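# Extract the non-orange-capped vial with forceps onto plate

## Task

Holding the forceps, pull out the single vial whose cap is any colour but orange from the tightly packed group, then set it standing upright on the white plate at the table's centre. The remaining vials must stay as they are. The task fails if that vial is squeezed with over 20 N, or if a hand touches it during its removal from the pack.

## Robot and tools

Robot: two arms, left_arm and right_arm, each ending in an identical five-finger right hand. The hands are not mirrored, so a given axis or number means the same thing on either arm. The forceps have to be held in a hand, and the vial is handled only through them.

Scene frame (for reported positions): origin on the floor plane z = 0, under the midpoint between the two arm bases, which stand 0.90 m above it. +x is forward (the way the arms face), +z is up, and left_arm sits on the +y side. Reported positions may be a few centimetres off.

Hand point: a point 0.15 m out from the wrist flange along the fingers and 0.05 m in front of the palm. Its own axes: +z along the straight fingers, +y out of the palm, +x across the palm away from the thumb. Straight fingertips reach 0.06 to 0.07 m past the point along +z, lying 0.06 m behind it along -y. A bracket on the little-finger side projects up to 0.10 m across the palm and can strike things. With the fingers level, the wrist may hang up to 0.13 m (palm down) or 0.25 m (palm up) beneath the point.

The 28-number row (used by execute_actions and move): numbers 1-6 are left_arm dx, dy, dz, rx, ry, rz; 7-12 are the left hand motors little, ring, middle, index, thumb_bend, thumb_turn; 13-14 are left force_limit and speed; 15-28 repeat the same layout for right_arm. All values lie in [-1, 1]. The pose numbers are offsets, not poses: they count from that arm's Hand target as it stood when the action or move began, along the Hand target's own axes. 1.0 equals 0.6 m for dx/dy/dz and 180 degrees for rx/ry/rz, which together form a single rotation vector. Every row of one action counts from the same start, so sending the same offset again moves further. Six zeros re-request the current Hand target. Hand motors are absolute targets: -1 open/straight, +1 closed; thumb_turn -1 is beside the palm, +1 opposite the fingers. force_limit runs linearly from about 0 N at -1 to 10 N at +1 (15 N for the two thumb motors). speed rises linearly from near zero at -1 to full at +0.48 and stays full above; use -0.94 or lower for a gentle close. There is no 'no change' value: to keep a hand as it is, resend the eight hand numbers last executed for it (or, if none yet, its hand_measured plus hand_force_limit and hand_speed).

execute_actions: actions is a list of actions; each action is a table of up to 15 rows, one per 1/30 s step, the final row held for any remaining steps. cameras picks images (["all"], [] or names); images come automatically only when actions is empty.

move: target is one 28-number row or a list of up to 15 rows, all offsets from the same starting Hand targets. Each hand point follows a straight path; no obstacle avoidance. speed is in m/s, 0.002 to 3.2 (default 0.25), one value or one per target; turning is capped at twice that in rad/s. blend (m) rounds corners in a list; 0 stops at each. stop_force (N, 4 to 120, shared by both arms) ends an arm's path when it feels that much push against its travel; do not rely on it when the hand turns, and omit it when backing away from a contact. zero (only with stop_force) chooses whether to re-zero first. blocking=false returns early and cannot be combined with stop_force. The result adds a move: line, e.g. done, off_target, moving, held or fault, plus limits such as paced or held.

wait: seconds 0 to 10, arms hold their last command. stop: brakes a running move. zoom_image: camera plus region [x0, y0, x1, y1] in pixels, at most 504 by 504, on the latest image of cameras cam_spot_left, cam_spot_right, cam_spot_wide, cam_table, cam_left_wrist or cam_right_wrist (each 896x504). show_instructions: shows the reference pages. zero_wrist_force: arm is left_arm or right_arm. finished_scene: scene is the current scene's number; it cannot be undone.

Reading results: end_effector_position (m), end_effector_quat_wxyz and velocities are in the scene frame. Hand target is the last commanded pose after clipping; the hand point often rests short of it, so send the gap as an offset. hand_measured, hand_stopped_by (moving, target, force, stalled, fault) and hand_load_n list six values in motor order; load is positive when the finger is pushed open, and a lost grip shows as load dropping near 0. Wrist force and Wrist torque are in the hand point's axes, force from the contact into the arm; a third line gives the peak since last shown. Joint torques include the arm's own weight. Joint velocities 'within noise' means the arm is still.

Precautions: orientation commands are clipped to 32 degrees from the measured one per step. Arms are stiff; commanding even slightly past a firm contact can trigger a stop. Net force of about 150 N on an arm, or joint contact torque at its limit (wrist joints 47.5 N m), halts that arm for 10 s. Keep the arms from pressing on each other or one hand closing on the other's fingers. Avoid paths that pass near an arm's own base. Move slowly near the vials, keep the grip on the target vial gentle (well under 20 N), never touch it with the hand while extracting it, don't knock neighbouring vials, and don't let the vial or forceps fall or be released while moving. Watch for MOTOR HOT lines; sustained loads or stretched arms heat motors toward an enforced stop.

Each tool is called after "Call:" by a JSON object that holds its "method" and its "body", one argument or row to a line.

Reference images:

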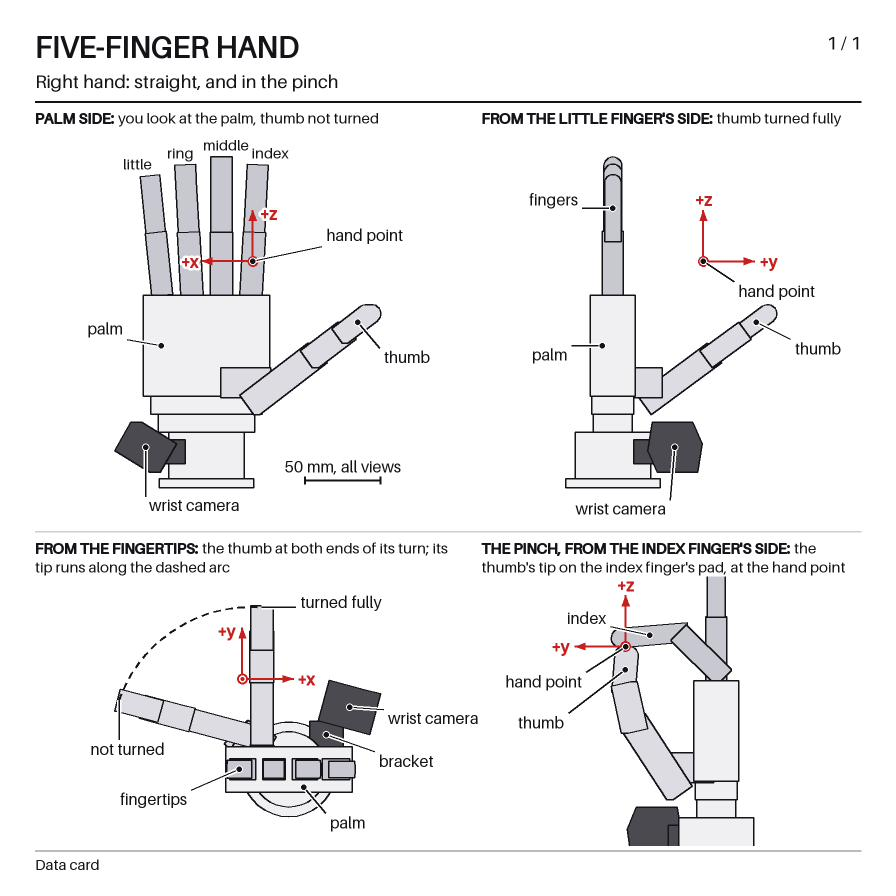

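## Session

Call:
{"method": "execute_actions", "body": {
  "actions": []
}}

Scene clock: 0.00 s.
left_arm: end_effector_position=(+0.1311, +0.5594, +1.2174) hand_measured=(-1.000, -1.000, -1.000, -1.000, -1.000, -1.000) hand_load_n=(+0.0, +0.0, +0.0, +0.0, +0.0, +0.0) hand_stopped_by=(target, target, target, target, target, target) hand_force_limit=0.00 hand_speed=-0.80 end_effector_quat_wxyz=(-0.149, -0.019, +0.933, -0.328) | right_arm: end_effector_position=(+0.1059, -0.4645, +1.2274) hand_measured=(-1.000, -1.000, -1.000, -1.000, -1.000, -1.000) hand_load_n=(+0.0, +0.0, +0.0, +0.0, +0.0, +0.0) hand_stopped_by=(target, target, target, target, target, target) hand_force_limit=0.00 hand_speed=-0.80 end_effector_quat_wxyz=(-0.038, -0.301, +0.883, -0.357)
Joint positions: left_arm=[-0.283 -2.06 2.37 1.373 2.3 -1.851] | right_arm=[0.337 -2.06 2.35 1.385 2.3 -1.851]
Joint velocities: within noise
Joint torques (N m): no reading
Motor temperatures (°C): left_arm=[46 34 37 46 48 41] | right_arm=[36 42 31 41 40 39]
Wrist force (N): no reading
Wrist torque (N m): no reading
Wrist force, peak (N): no reading
Hand target: left_arm +0.1311, +0.5594, +1.2174; -0.149, -0.019, +0.933, -0.328 | right_arm +0.1059, -0.4645, +1.2274; -0.038, -0.301, +0.883, -0.357

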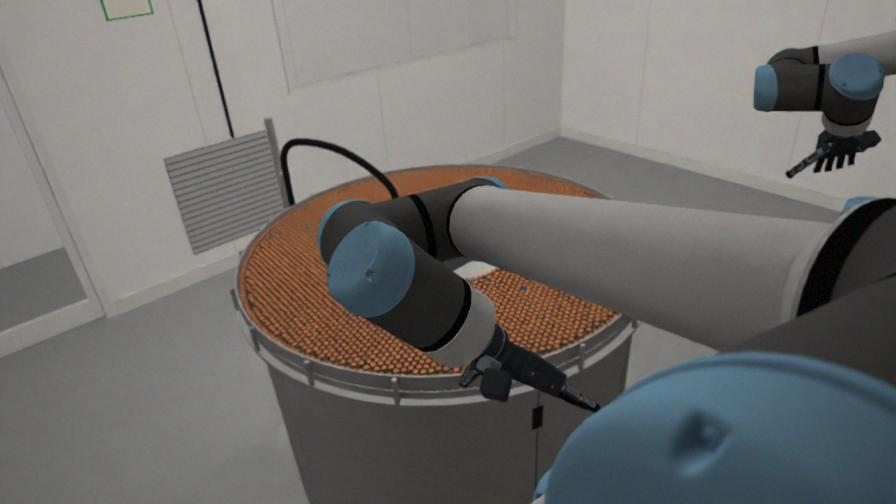

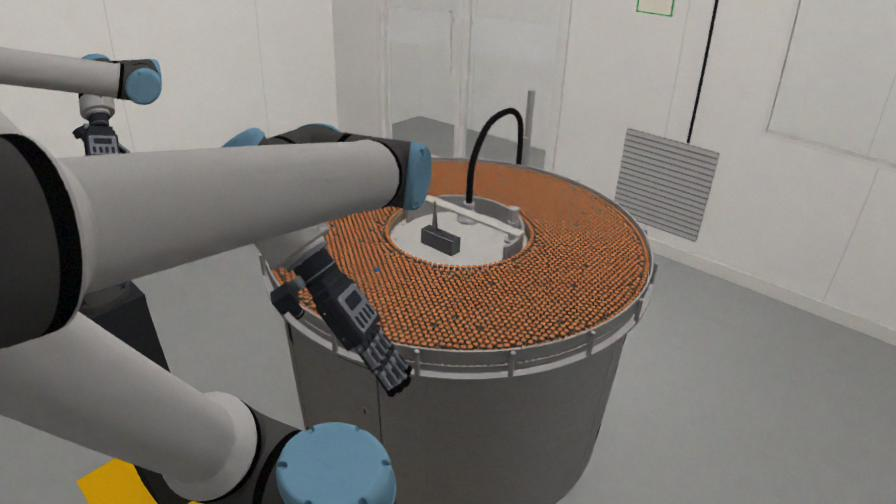

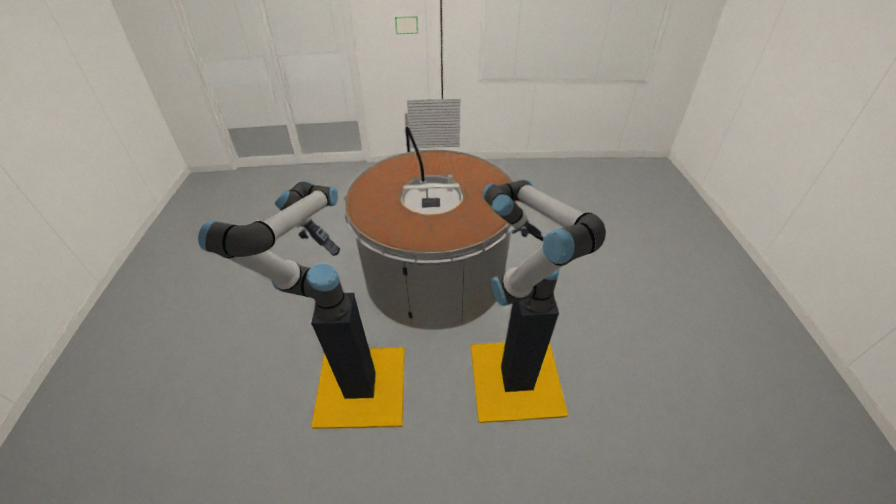

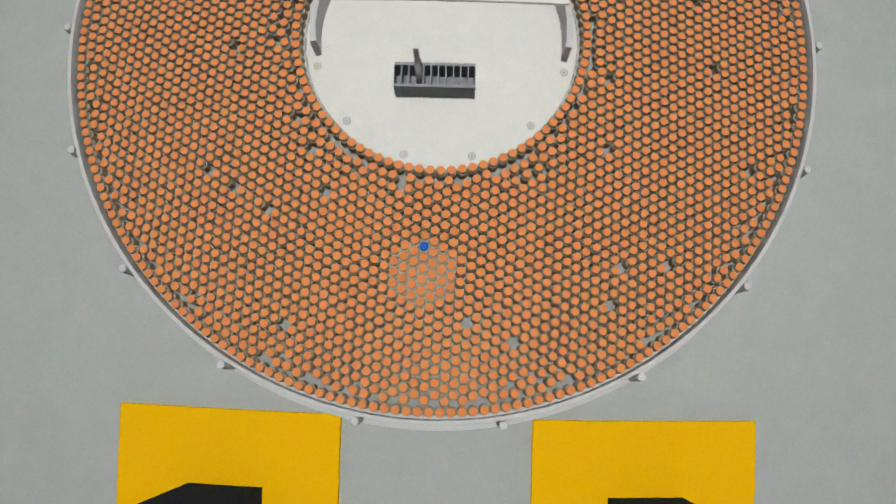

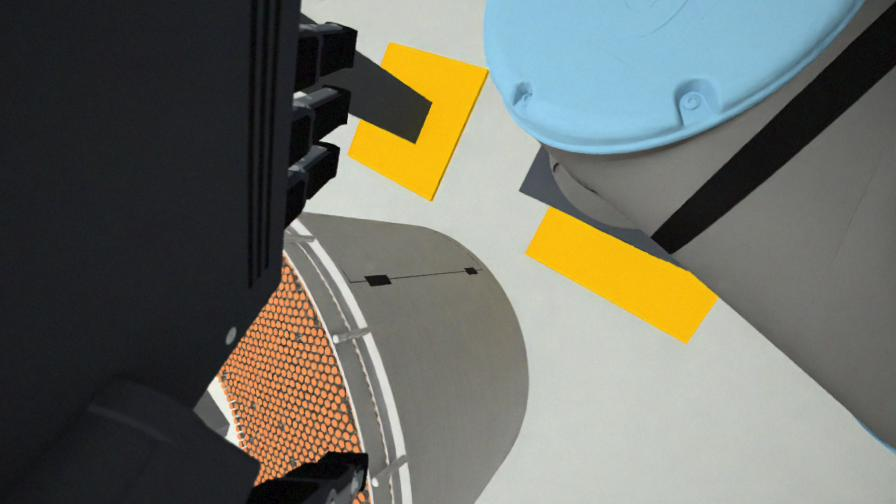

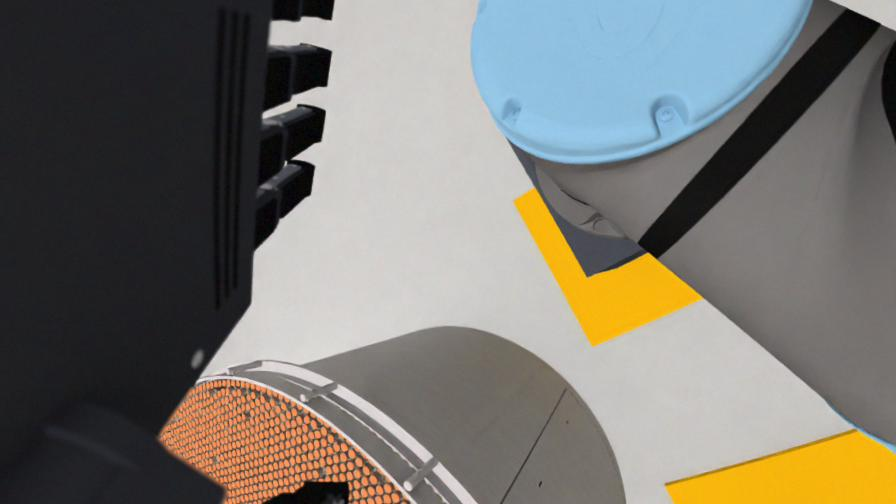

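Call:
{"method": "zoom_image", "body": {
  "camera": "cam_table",
  "region": [380, 40, 490, 110]
}}

Call:
{"method": "zoom_image", "body": {
  "camera": "cam_table",
  "region": [380, 200, 470, 290]
}}

Call:
{"method": "zoom_image", "body": {
  "camera": "cam_spot_right",
  "region": [360, 180, 540, 290]
}}

Scaled by 4.582 from the camera's 896x504 image, which has a finer 1280x720 frame.

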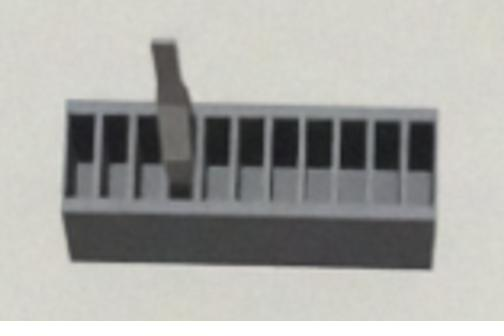

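Scaled by 5.600 from the camera's 896x504 image, which has a finer 1280x720 frame.

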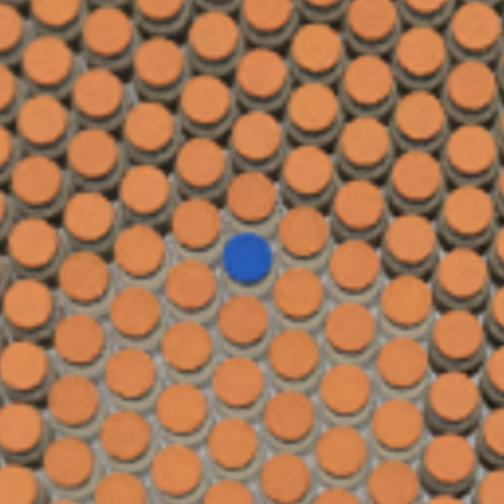

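Scaled by 2.800 from the camera's 896x504 image, which has a finer 1280x720 frame.

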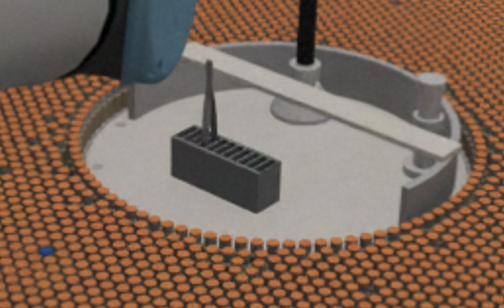

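Call:
{"method": "move", "body": {
  "target": [-0.5558,-0.2648,-0.0687,-0.0547,-0.0163,0.266,-1,-1,-1,-1,-1,-1,0,-0.8,-0.5895,-0.2278,-0.1163,-0.0612,-0.1568,0.4472,-1,-1,-1,-1,-0.1,1,0,-0.3],
  "speed": 0.4
}}

Scene clock: 121.97 s.
left_arm: end_effector_position=(+0.4814, +0.4393, +1.2475) hand_measured=(-1.000, -1.000, -1.000, -1.000, -1.000, -1.000) hand_load_n=(+0.0, +0.0, +0.0, +0.0, +0.0, +0.0) hand_stopped_by=(target, target, target, target, target, target) hand_force_limit=0.00 hand_speed=-0.80 end_effector_quat_wxyz=(+0.019, +0.365, +0.888, -0.280) | right_arm: end_effector_position=(+0.4605, -0.3174, +1.2621) hand_measured=(-1.000, -1.000, -1.000, -1.000, -0.100, +1.000) hand_load_n=(+0.0, +0.0, +0.0, +0.0, +0.0, +0.0) hand_stopped_by=(target, target, target, target, target, target) hand_force_limit=0.00 hand_speed=-0.30 end_effector_quat_wxyz=(+0.371, +0.267, +0.878, -0.141)
Joint positions: left_arm=[-0.36 -1.548 1.898 1.197 2.14 -1.157] | right_arm=[0.444 -1.666 2.048 0.741 2.279 -0.705]
Joint torques (N m): left_arm=[13.61 -24.82 -50.76 6.54 -2.32 2.71] | right_arm=[15.25 -7.18 -45.9 0.23 3.92 1.85]
Wrist force (N): left_arm=[1.4 -0.3 -1.1] | right_arm=[1.6 -0.9 -0.9]
Wrist torque (N m): left_arm=[0.08 -0.04 0.06] | right_arm=[-0.07 -0.24 0.10]
Wrist force, peak (N): left_arm=[2.2 0.0 -1.3] | right_arm=[1.6 -0.9 -0.9]
Hand target: left_arm +0.4815, +0.4393, +1.2475; +0.019, +0.365, +0.888, -0.280 | right_arm +0.4606, -0.3173, +1.2621; +0.371, +0.267, +0.878, -0.141
Off the commanded pose: left_arm 0.000 m, 0 deg | right_arm 0.000 m, 0 deg.
move: done

Call:
{"method": "move", "body": {
  "target": [
    [-0.2263,0.1429,0.1182,-0.0274,-0.0082,0.133,-1,-1,-1,-1,-1,-1,0,-0.8,-0.1252,0.4303,0.1332,-0.1681,0.0082,0.45,-1,-1,-1,-1,-0.1,1,0,-0.3],
    [-0.4525,0.2858,0.2363,-0.0547,-0.0163,0.266,-1,-1,-1,-1,-1,-1,0,-0.8,0.0383,0.865,0.2452,-0.3399,0.2663,0.8406,-1,-1,-1,-1,-0.1,1,0,-0.3]
  ],
  "speed": 0.4,
  "blend": 0.05,
  "cameras": ["cam_left_wrist", "cam_table", "cam_right_wrist"]
}}

Scene clock: 145.43 s.
left_arm: end_effector_position=(+0.7690, +0.2924, +1.1099) hand_measured=(-1.000, -1.000, -1.000, -1.000, -1.000, -1.000) hand_load_n=(-0.5, +0.0, +0.0, +0.0, +0.0, +0.0) hand_stopped_by=(target, target, target, target, target, target) hand_force_limit=0.00 hand_speed=-0.80 end_effector_quat_wxyz=(+0.183, +0.684, +0.683, -0.182) | right_arm: end_effector_position=(+0.8297, +0.0496, +1.1188) hand_measured=(-1.000, -1.000, -1.000, -1.000, -0.100, +1.000) hand_load_n=(+0.0, +0.0, +0.0, +0.0, +0.0, +0.5) hand_stopped_by=(target, target, target, target, target, target) hand_force_limit=0.00 hand_speed=-0.30 end_effector_quat_wxyz=(+0.007, +0.708, -0.006, +0.706)
Joint positions: left_arm=[-0.382 -1.053 1.53 0.882 2.052 -0.433] | right_arm=[0.666 -0.927 1.481 -0.551 2.254 1.571]
Joint torques (N m): left_arm=[15.12 -66.15 -48.22 1.33 -1.18 2.83] | right_arm=[15.86 -71.01 -47.28 -4.47 2.75 2.72]
Wrist force (N): left_arm=[2.3 -2.0 -0.8] | right_arm=[-2.3 -0.6 -1.0]
Wrist torque (N m): left_arm=[-0.20 -0.11 0.06] | right_arm=[0.07 0.28 -0.32]
Wrist force, peak (N): left_arm=[2.3 -2.1 -0.5] | right_arm=[-2.2 -1.5 -0.8]
Hand target: left_arm +0.7691, +0.2924, +1.1099; +0.183, +0.684, +0.683, -0.182 | right_arm +0.8298, +0.0497, +1.1188; +0.006, +0.708, -0.006, +0.706
Off the commanded pose: left_arm 0.000 m, 0 deg | right_arm 0.000 m, 0 deg.
move: done
Images, in order (width x height): cam_table 896x504, cam_left_wrist 896x504, cam_right_wrist 896x504.

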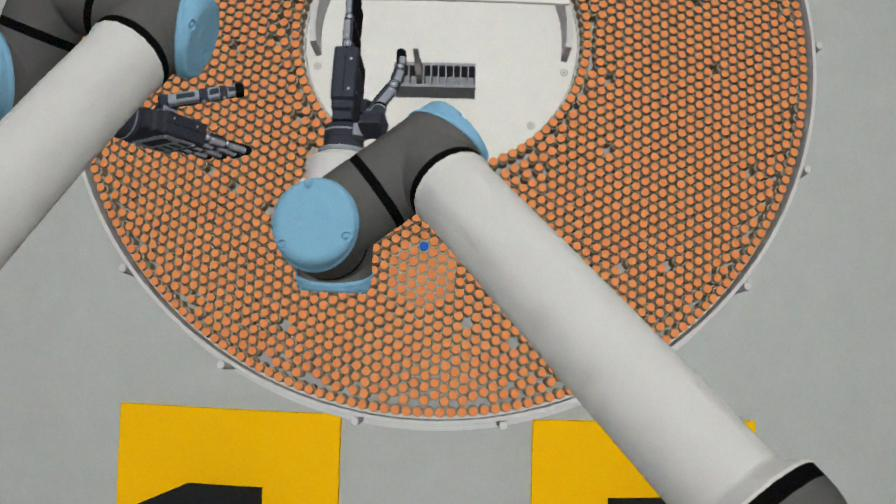

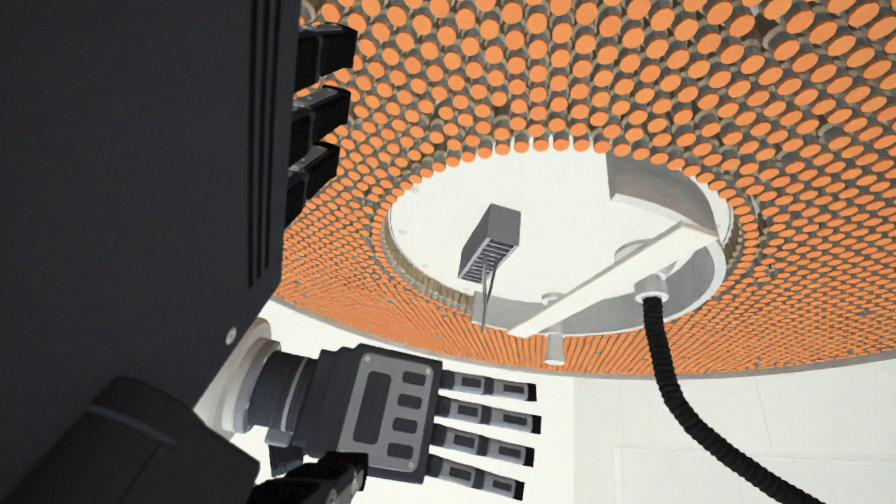

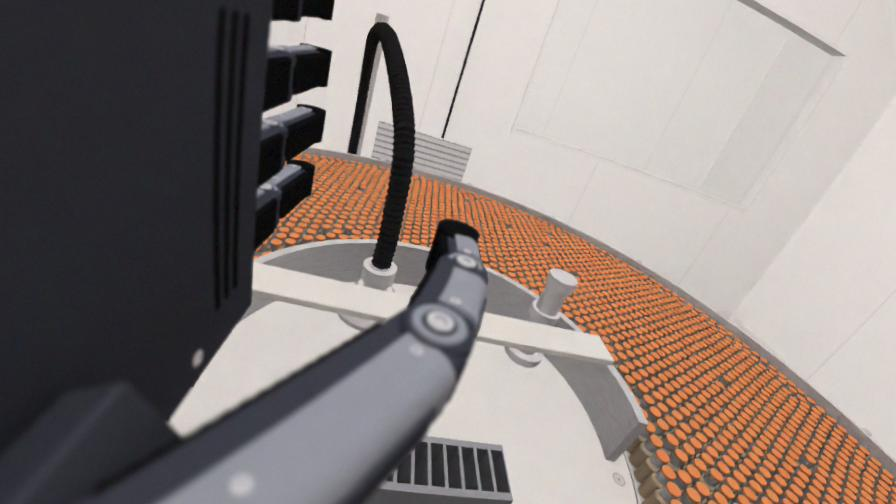

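Call:
{"method": "zoom_image", "body": {
  "camera": "cam_table",
  "region": [340, 0, 490, 150]
}}

Call:
{"method": "zoom_image", "body": {
  "camera": "cam_left_wrist",
  "region": [400, 200, 560, 350]
}}

Call:
{"method": "zoom_image", "body": {
  "camera": "cam_left_wrist",
  "region": [380, 330, 580, 504]
}}

Scaled by 3.360 from the camera's 896x504 image, which has a finer 1280x720 frame.

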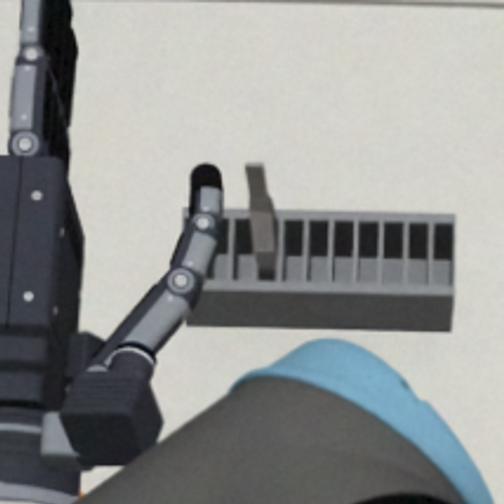

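Scaled by 3.150 from the camera's 896x504 image, which has a finer 1280x720 frame.

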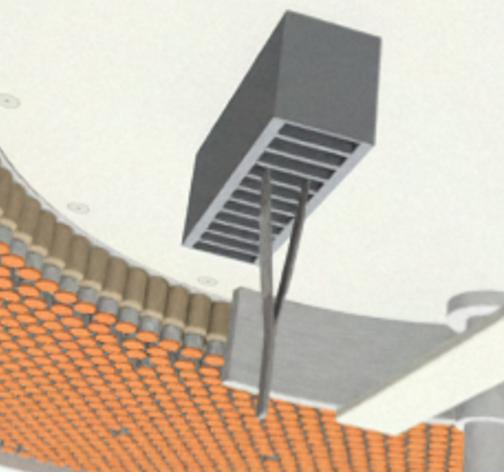

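Scaled by 2.520 from the camera's 896x504 image, which has a finer 1280x720 frame.

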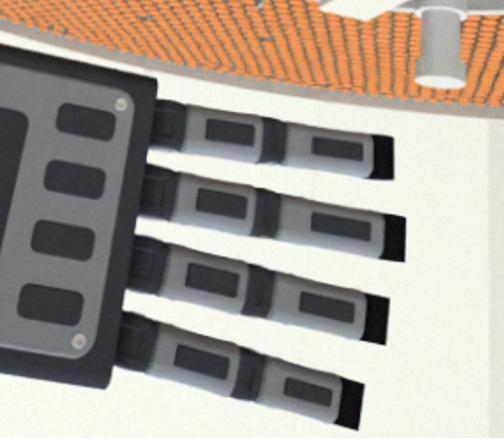

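Call:
{"method": "move", "body": {
  "target": [0,0,0,0,0,0,-1,-1,-1,-1,-1,-1,0,-0.8,-0.223,0,0,0,0,0,-1,-1,-1,-1,-0.1,1,0,-0.3],
  "speed": 0.15,
  "cameras": ["cam_left_wrist", "cam_table", "cam_right_wrist"]
}}

Call:
{"method": "zoom_image", "body": {
  "camera": "cam_table",
  "region": [370, 20, 470, 120]
}}

Call:
{"method": "zoom_image", "body": {
  "camera": "cam_left_wrist",
  "region": [400, 200, 560, 360]
}}

Scene clock: 188.13 s.
left_arm: end_effector_position=(+0.7691, +0.2924, +1.1099) hand_measured=(-1.000, -1.000, -1.000, -1.000, -1.000, -1.000) hand_load_n=(+0.0, +0.0, +0.0, +0.0, +0.0, +0.0) hand_stopped_by=(target, target, target, target, target, target) hand_force_limit=0.00 hand_speed=-0.80 end_effector_quat_wxyz=(+0.183, +0.684, +0.683, -0.182) | right_arm: end_effector_position=(+0.8295, +0.0496, +0.9852) hand_measured=(-1.000, -1.000, -1.000, -1.000, -0.100, +1.000) hand_load_n=(+0.0, +0.0, +0.0, +0.0, +0.0, +0.0) hand_stopped_by=(target, target, target, target, target, target) hand_force_limit=0.00 hand_speed=-0.30 end_effector_quat_wxyz=(+0.006, +0.708, -0.006, +0.706)
Joint positions: left_arm=[-0.382 -1.053 1.53 0.882 2.052 -0.433] | right_arm=[0.666 -0.796 1.528 -0.73 2.254 1.572]
Joint torques (N m): left_arm=[15.19 -66.34 -47.53 1.66 2.09 2.66] | right_arm=[13.03 -79.7 -22.17 -5.01 -0.75 -3.61]
Wrist force (N): left_arm=[2.1 -2.3 -0.5] | right_arm=[-1.3 0.0 -1.0]
Wrist torque (N m): left_arm=[-0.27 -0.08 0.03] | right_arm=[0.16 0.07 -0.12]
Wrist force, peak (N): left_arm=[2.2 -2.6 -0.7] | right_arm=[-2.4 -0.1 -1.4]
Hand target: left_arm +0.7691, +0.2924, +1.1099; +0.183, +0.684, +0.683, -0.182 | right_arm +0.8295, +0.0496, +0.9850; +0.006, +0.708, -0.006, +0.706
Off the commanded pose: left_arm 0.000 m, 0 deg | right_arm 0.000 m, 0 deg.
move: done
Images, in order (width x height): cam_table 896x504, cam_left_wrist 896x504, cam_right_wrist 896x504.

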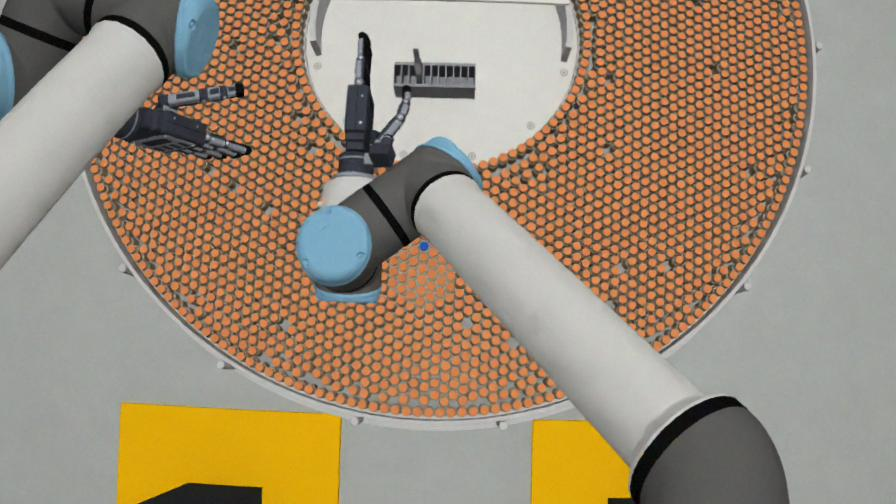

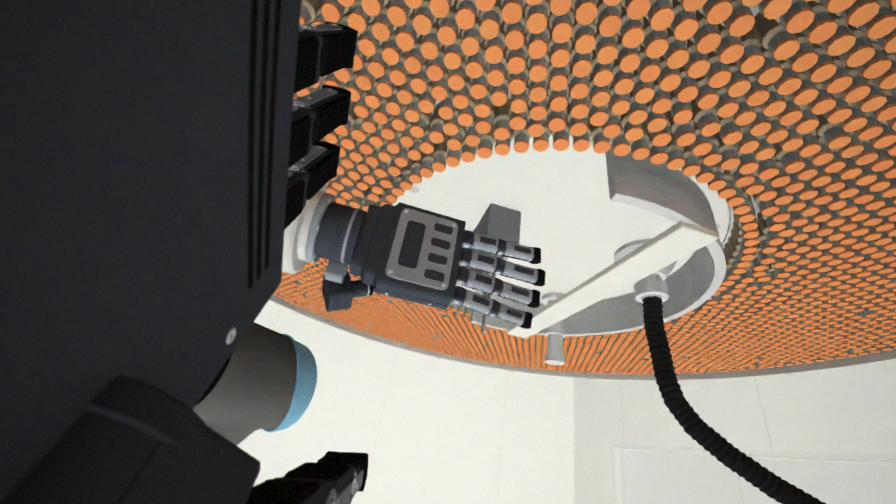

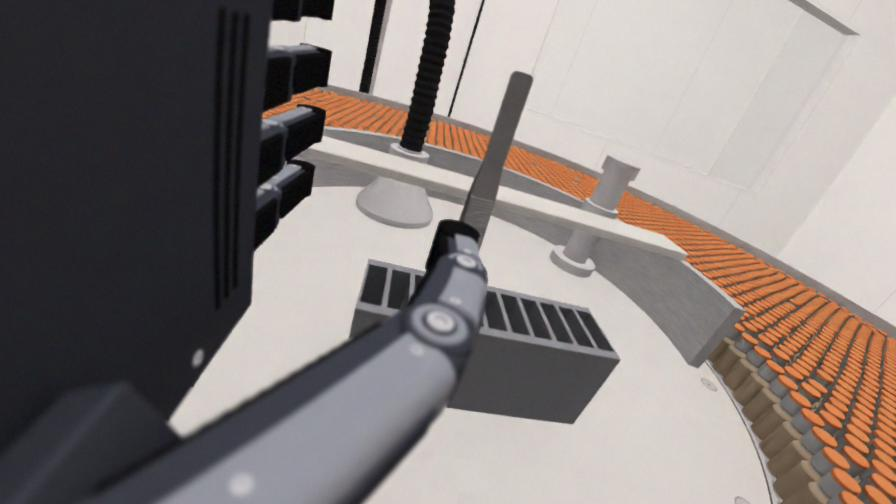

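Scaled by 5.040 from the camera's 896x504 image, which has a finer 1280x720 frame.

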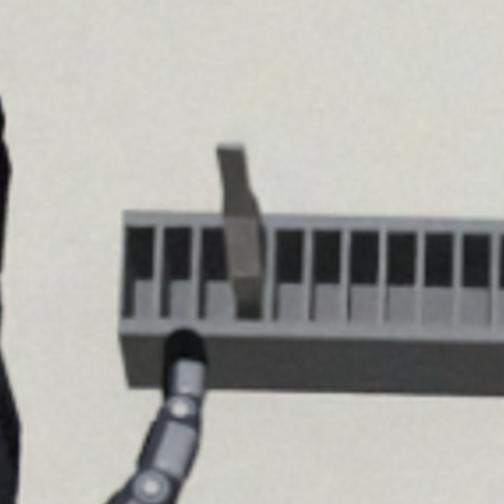

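Scaled by 3.150 from the camera's 896x504 image, which has a finer 1280x720 frame.

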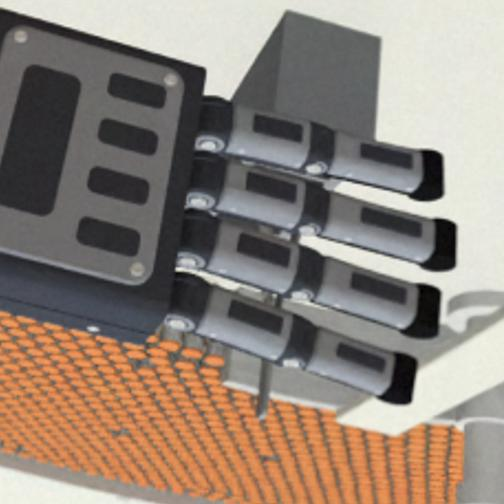

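Call:
{"method": "move", "body": {
  "target": [0,0,0,0,0,0,-1,-1,-1,-1,-1,-1,0,-0.8,-0.0067,0.025,0.0167,0,0,0,-1,-1,-1,-1,-0.1,1,0,-0.3],
  "speed": 0.06,
  "cameras": ["cam_left_wrist", "cam_table", "cam_right_wrist"]
}}

Call:
{"method": "zoom_image", "body": {
  "camera": "cam_table",
  "region": [380, 30, 460, 110]
}}

Call:
{"method": "zoom_image", "body": {
  "camera": "cam_right_wrist",
  "region": [380, 50, 640, 350]
}}

Scene clock: 232.17 s.
left_arm: end_effector_position=(+0.7691, +0.2924, +1.1099) hand_measured=(-1.000, -1.000, -1.000, -1.000, -1.000, -1.000) hand_load_n=(+0.0, +0.0, +0.0, +0.0, +0.0, +0.0) hand_stopped_by=(target, target, target, target, target, target) hand_force_limit=0.00 hand_speed=-0.80 end_effector_quat_wxyz=(+0.183, +0.684, +0.683, -0.182) | right_arm: end_effector_position=(+0.8391, +0.0347, +0.9810) hand_measured=(-1.000, -1.000, -1.000, -1.000, -0.100, +1.000) hand_load_n=(+0.0, +0.0, +0.0, +0.0, +0.0, +0.0) hand_stopped_by=(target, target, target, target, target, target) hand_force_limit=0.00 hand_speed=-0.30 end_effector_quat_wxyz=(+0.006, +0.708, -0.006, +0.706)
Joint positions: left_arm=[-0.382 -1.053 1.53 0.882 2.052 -0.433] | right_arm=[0.645 -0.797 1.541 -0.741 2.234 1.571]
Joint torques (N m): left_arm=[13.96 -67.23 -47.59 3.2 2.48 2.43] | right_arm=[-17.12 -113.05 -22.61 -4.45 -2.98 -3.49]
Wrist force (N): left_arm=[2.2 -2.2 -0.8] | right_arm=[-1.3 0.0 -1.1]
Wrist torque (N m): left_arm=[-0.24 -0.11 0.05] | right_arm=[0.15 0.09 -0.09]
Wrist force, peak (N): left_arm=[2.6 -2.1 -0.7] | right_arm=[-1.8 0.6 -1.3]
Hand target: left_arm +0.7691, +0.2924, +1.1099; +0.183, +0.684, +0.683, -0.182 | right_arm +0.8393, +0.0344, +0.9810; +0.006, +0.708, -0.006, +0.706
Off the commanded pose: left_arm 0.000 m, 0 deg | right_arm 0.000 m, 0 deg.
move: done
Images, in order (width x height): cam_table 896x504, cam_left_wrist 896x504, cam_right_wrist 896x504.

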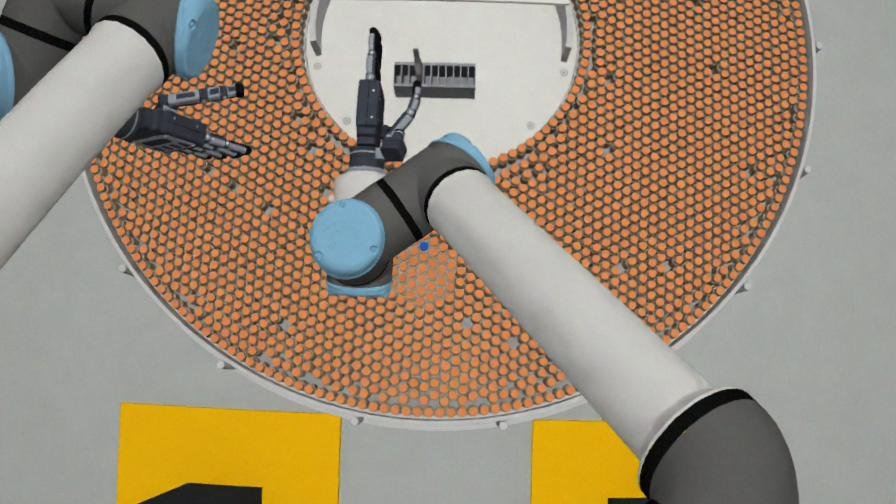

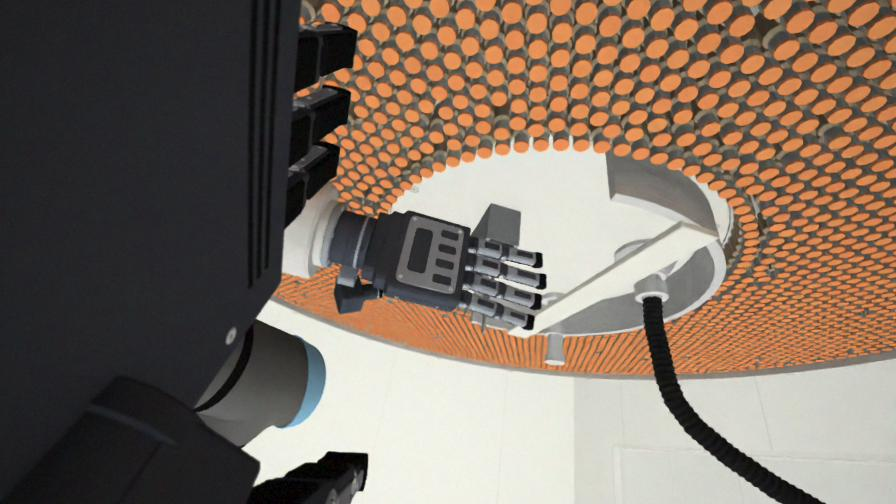

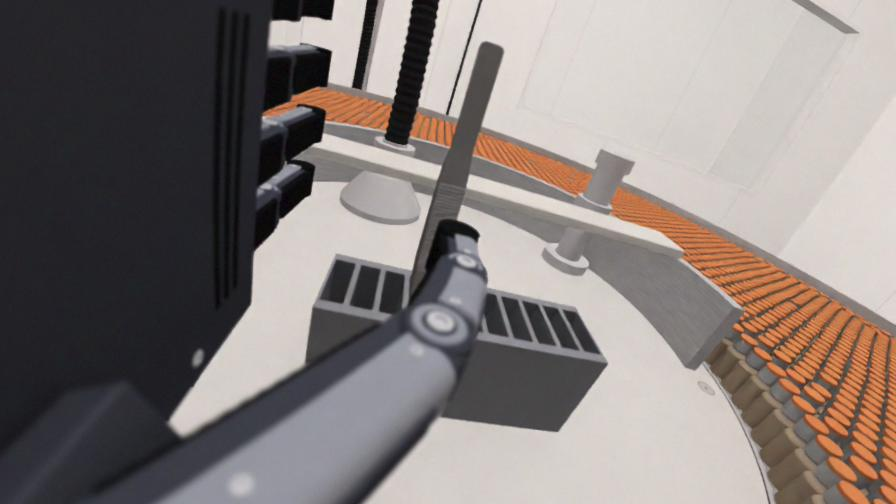

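Scaled by 6.300 from the camera's 896x504 image, which has a finer 1280x720 frame.

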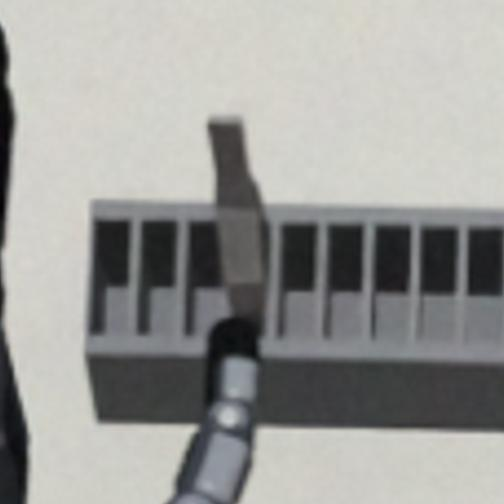

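Scaled by 1.680 from the camera's 896x504 image, which has a finer 1280x720 frame.

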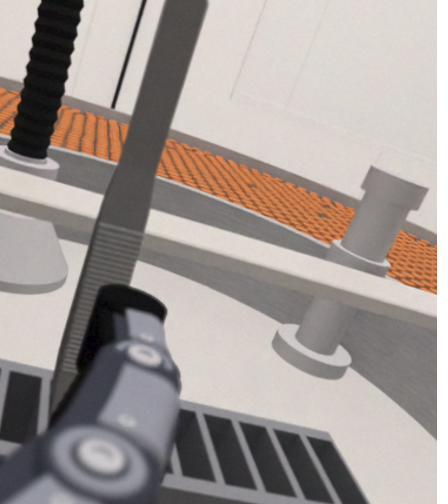

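Call:
{"method": "move", "body": {
  "target": [0,0,0,0,0,0,-1,-1,-1,-1,-1,-1,0,-0.8,0,0,0.03,0,0,0,-1,-1,-1,-1,-0.1,1,0,-0.3],
  "speed": 0.04,
  "cameras": ["cam_left_wrist", "cam_table", "cam_right_wrist"]
}}

Call:
{"method": "zoom_image", "body": {
  "camera": "cam_table",
  "region": [380, 30, 460, 110]
}}

Call:
{"method": "zoom_image", "body": {
  "camera": "cam_left_wrist",
  "region": [400, 200, 560, 360]
}}

Scene clock: 258.50 s.
left_arm: end_effector_position=(+0.7691, +0.2924, +1.1099) hand_measured=(-1.000, -1.000, -1.000, -1.000, -1.000, -1.000) hand_load_n=(+0.0, +0.0, +0.0, +0.0, +0.0, -0.5) hand_stopped_by=(target, target, target, target, target, target) hand_force_limit=0.00 hand_speed=-0.80 end_effector_quat_wxyz=(+0.183, +0.684, +0.683, -0.182) | right_arm: end_effector_position=(+0.8571, +0.0341, +0.9809) hand_measured=(-1.000, -1.000, -1.000, -1.000, -0.100, +1.000) hand_load_n=(+0.0, +0.0, +0.0, +0.0, +0.0, +0.0) hand_stopped_by=(target, target, target, target, target, target) hand_force_limit=0.00 hand_speed=-0.30 end_effector_quat_wxyz=(+0.006, +0.708, -0.006, +0.706)
Joint positions: left_arm=[-0.382 -1.053 1.53 0.882 2.052 -0.433] | right_arm=[0.632 -0.783 1.512 -0.727 2.22 1.571]
Joint torques (N m): left_arm=[13.87 -66.46 -47.42 3.66 2.16 2.34] | right_arm=[-19.15 -75.84 -42.41 0.78 -2.68 -2.25]
Wrist force (N): left_arm=[2.0 -2.2 -0.6] | right_arm=[-1.1 0.5 -0.8]
Wrist torque (N m): left_arm=[-0.25 -0.07 0.03] | right_arm=[0.23 0.04 -0.06]
Wrist force, peak (N): left_arm=[2.5 -2.3 -0.5] | right_arm=[-2.2 0.7 -1.2]
Hand target: left_arm +0.7691, +0.2924, +1.1099; +0.183, +0.684, +0.683, -0.182 | right_arm +0.8573, +0.0341, +0.9809; +0.006, +0.708, -0.006, +0.706
Off the commanded pose: left_arm 0.000 m, 0 deg | right_arm 0.000 m, 0 deg.
move: done
Images, in order (width x height): cam_table 896x504, cam_left_wrist 896x504, cam_right_wrist 896x504.

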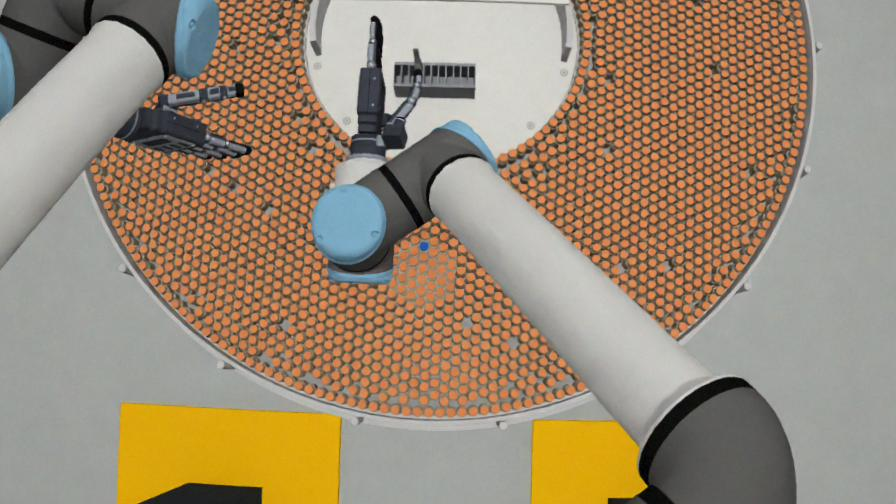

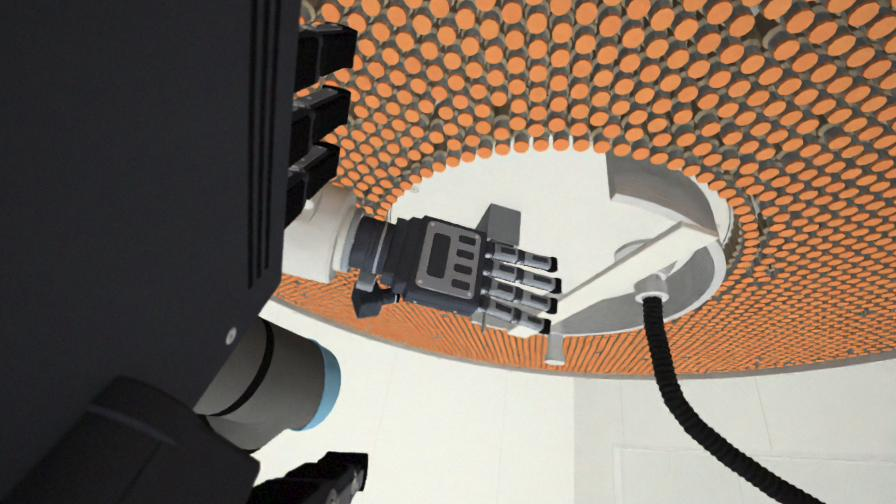

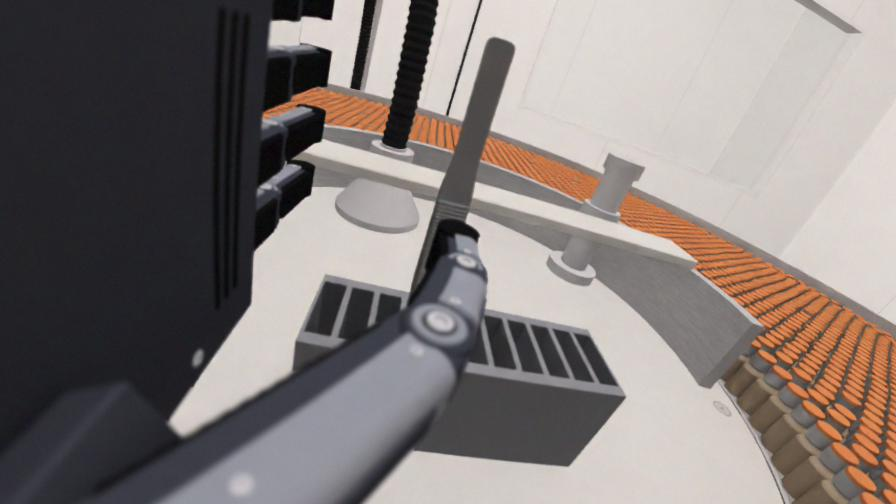

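Scaled by 6.300 from the camera's 896x504 image, which has a finer 1280x720 frame.

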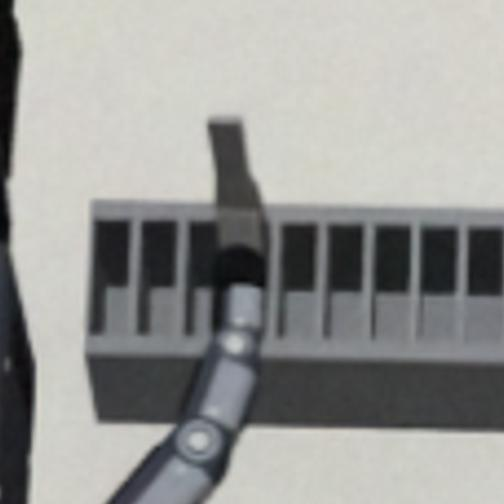

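Scaled by 3.150 from the camera's 896x504 image, which has a finer 1280x720 frame.

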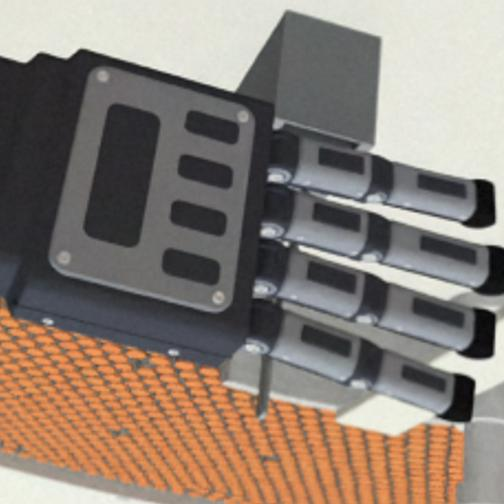

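Call:
{"method": "move", "body": {
  "target": [0,0,0,0,0,0,-1,-1,-1,-1,-1,-1,0,-0.8,0,0.001,0.006,0,0,0,-0.4,-0.4,-0.4,-0.4,-0.1,1,-0.4,-0.5],
  "speed": 0.02,
  "cameras": ["cam_left_wrist", "cam_table", "cam_right_wrist"]
}}

Call:
{"method": "zoom_image", "body": {
  "camera": "cam_table",
  "region": [380, 30, 460, 110]
}}

Call:
{"method": "zoom_image", "body": {
  "camera": "cam_right_wrist",
  "region": [240, 0, 560, 320]
}}

Scene clock: 268.97 s.
left_arm: end_effector_position=(+0.7691, +0.2924, +1.1099) hand_measured=(-1.000, -1.000, -1.000, -1.000, -1.000, -1.000) hand_load_n=(+0.0, +0.0, +0.0, +0.0, +0.0, +0.0) hand_stopped_by=(target, target, target, target, target, target) hand_force_limit=0.00 hand_speed=-0.80 end_effector_quat_wxyz=(+0.183, +0.684, +0.683, -0.182) | right_arm: end_effector_position=(+0.8607, +0.0335, +0.9809) hand_measured=(-0.400, -0.400, -0.400, -0.400, -0.100, +1.000) hand_load_n=(+0.0, +0.0, +0.0, +0.0, +0.0, +0.0) hand_stopped_by=(target, target, target, target, target, target) hand_force_limit=-0.40 hand_speed=-0.50 end_effector_quat_wxyz=(+0.006, +0.708, -0.006, +0.706)
Joint positions: left_arm=[-0.382 -1.053 1.53 0.882 2.052 -0.433] | right_arm=[0.629 -0.78 1.507 -0.724 2.217 1.571]
Joint torques (N m): left_arm=[14.21 -64.72 -47.58 3.76 2.15 2.63] | right_arm=[-16.21 -77.59 -42.35 0.36 -2.65 1.9]
Wrist force (N): left_arm=[2.4 -2.1 -0.7] | right_arm=[-1.8 0.4 -1.2]
Wrist torque (N m): left_arm=[-0.23 -0.13 0.06] | right_arm=[0.24 0.16 -0.11]
Wrist force, peak (N): left_arm=[2.4 -2.3 -0.5] | right_arm=[-1.8 0.4 -1.5]
Hand target: left_arm +0.7691, +0.2924, +1.1099; +0.183, +0.684, +0.683, -0.182 | right_arm +0.8609, +0.0334, +0.9809; +0.006, +0.708, -0.006, +0.706
Off the commanded pose: left_arm 0.000 m, 0 deg | right_arm 0.000 m, 0 deg.
move: done
Images, in order (width x height): cam_table 896x504, cam_left_wrist 896x504, cam_right_wrist 896x504.

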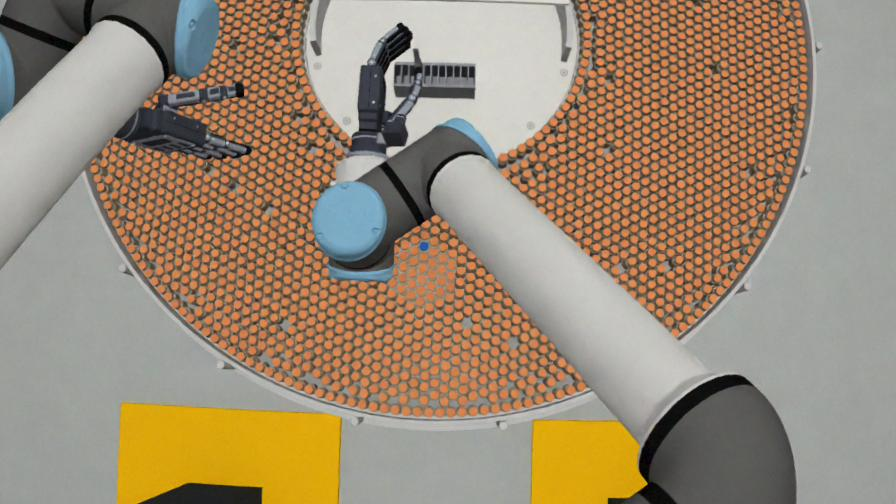

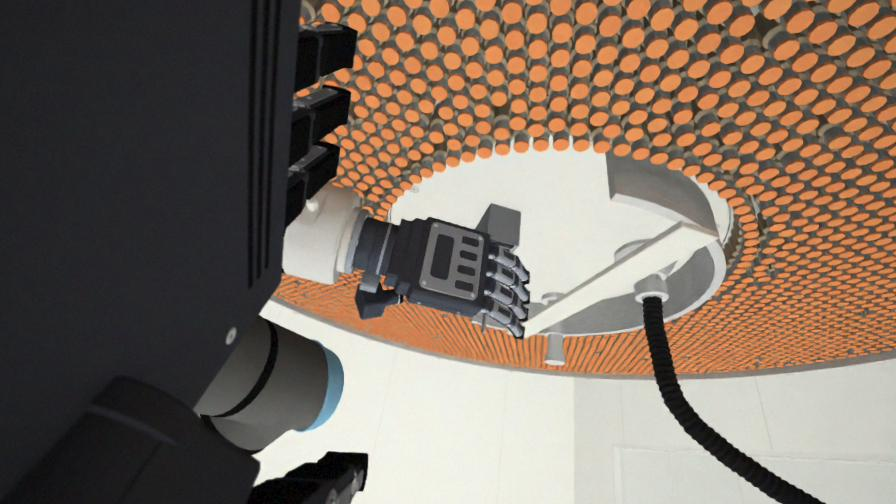

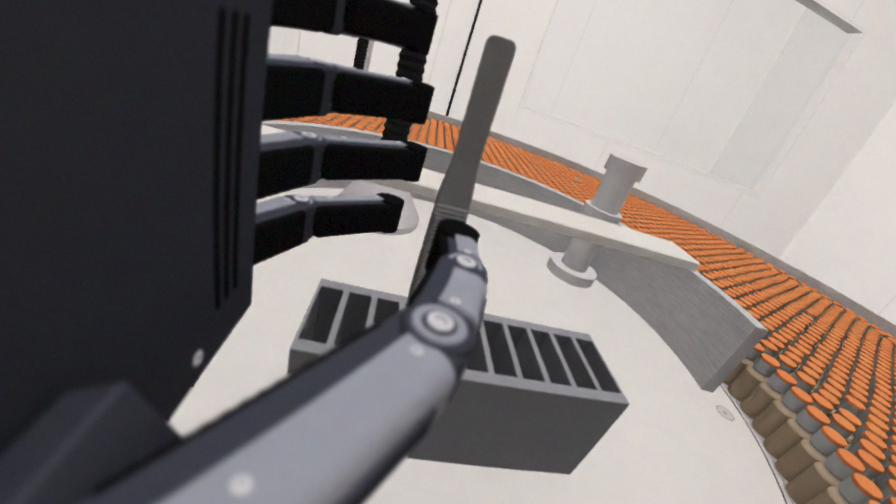

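Scaled by 6.300 from the camera's 896x504 image, which has a finer 1280x720 frame.

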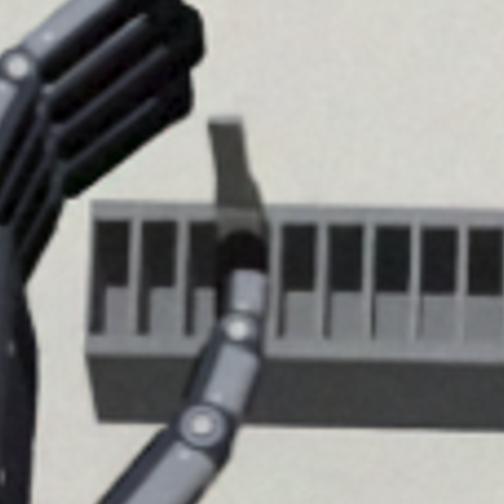

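Scaled by 1.575 from the camera's 896x504 image, which has a finer 1280x720 frame.

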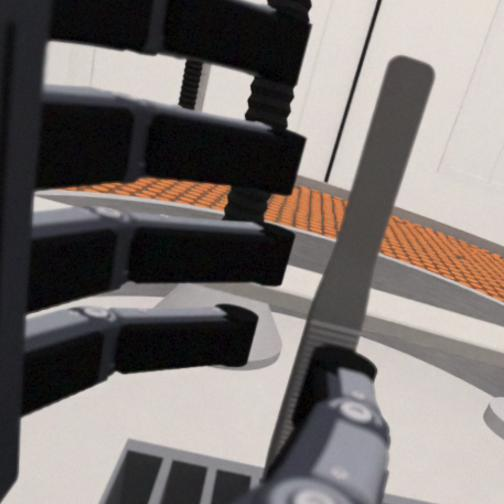

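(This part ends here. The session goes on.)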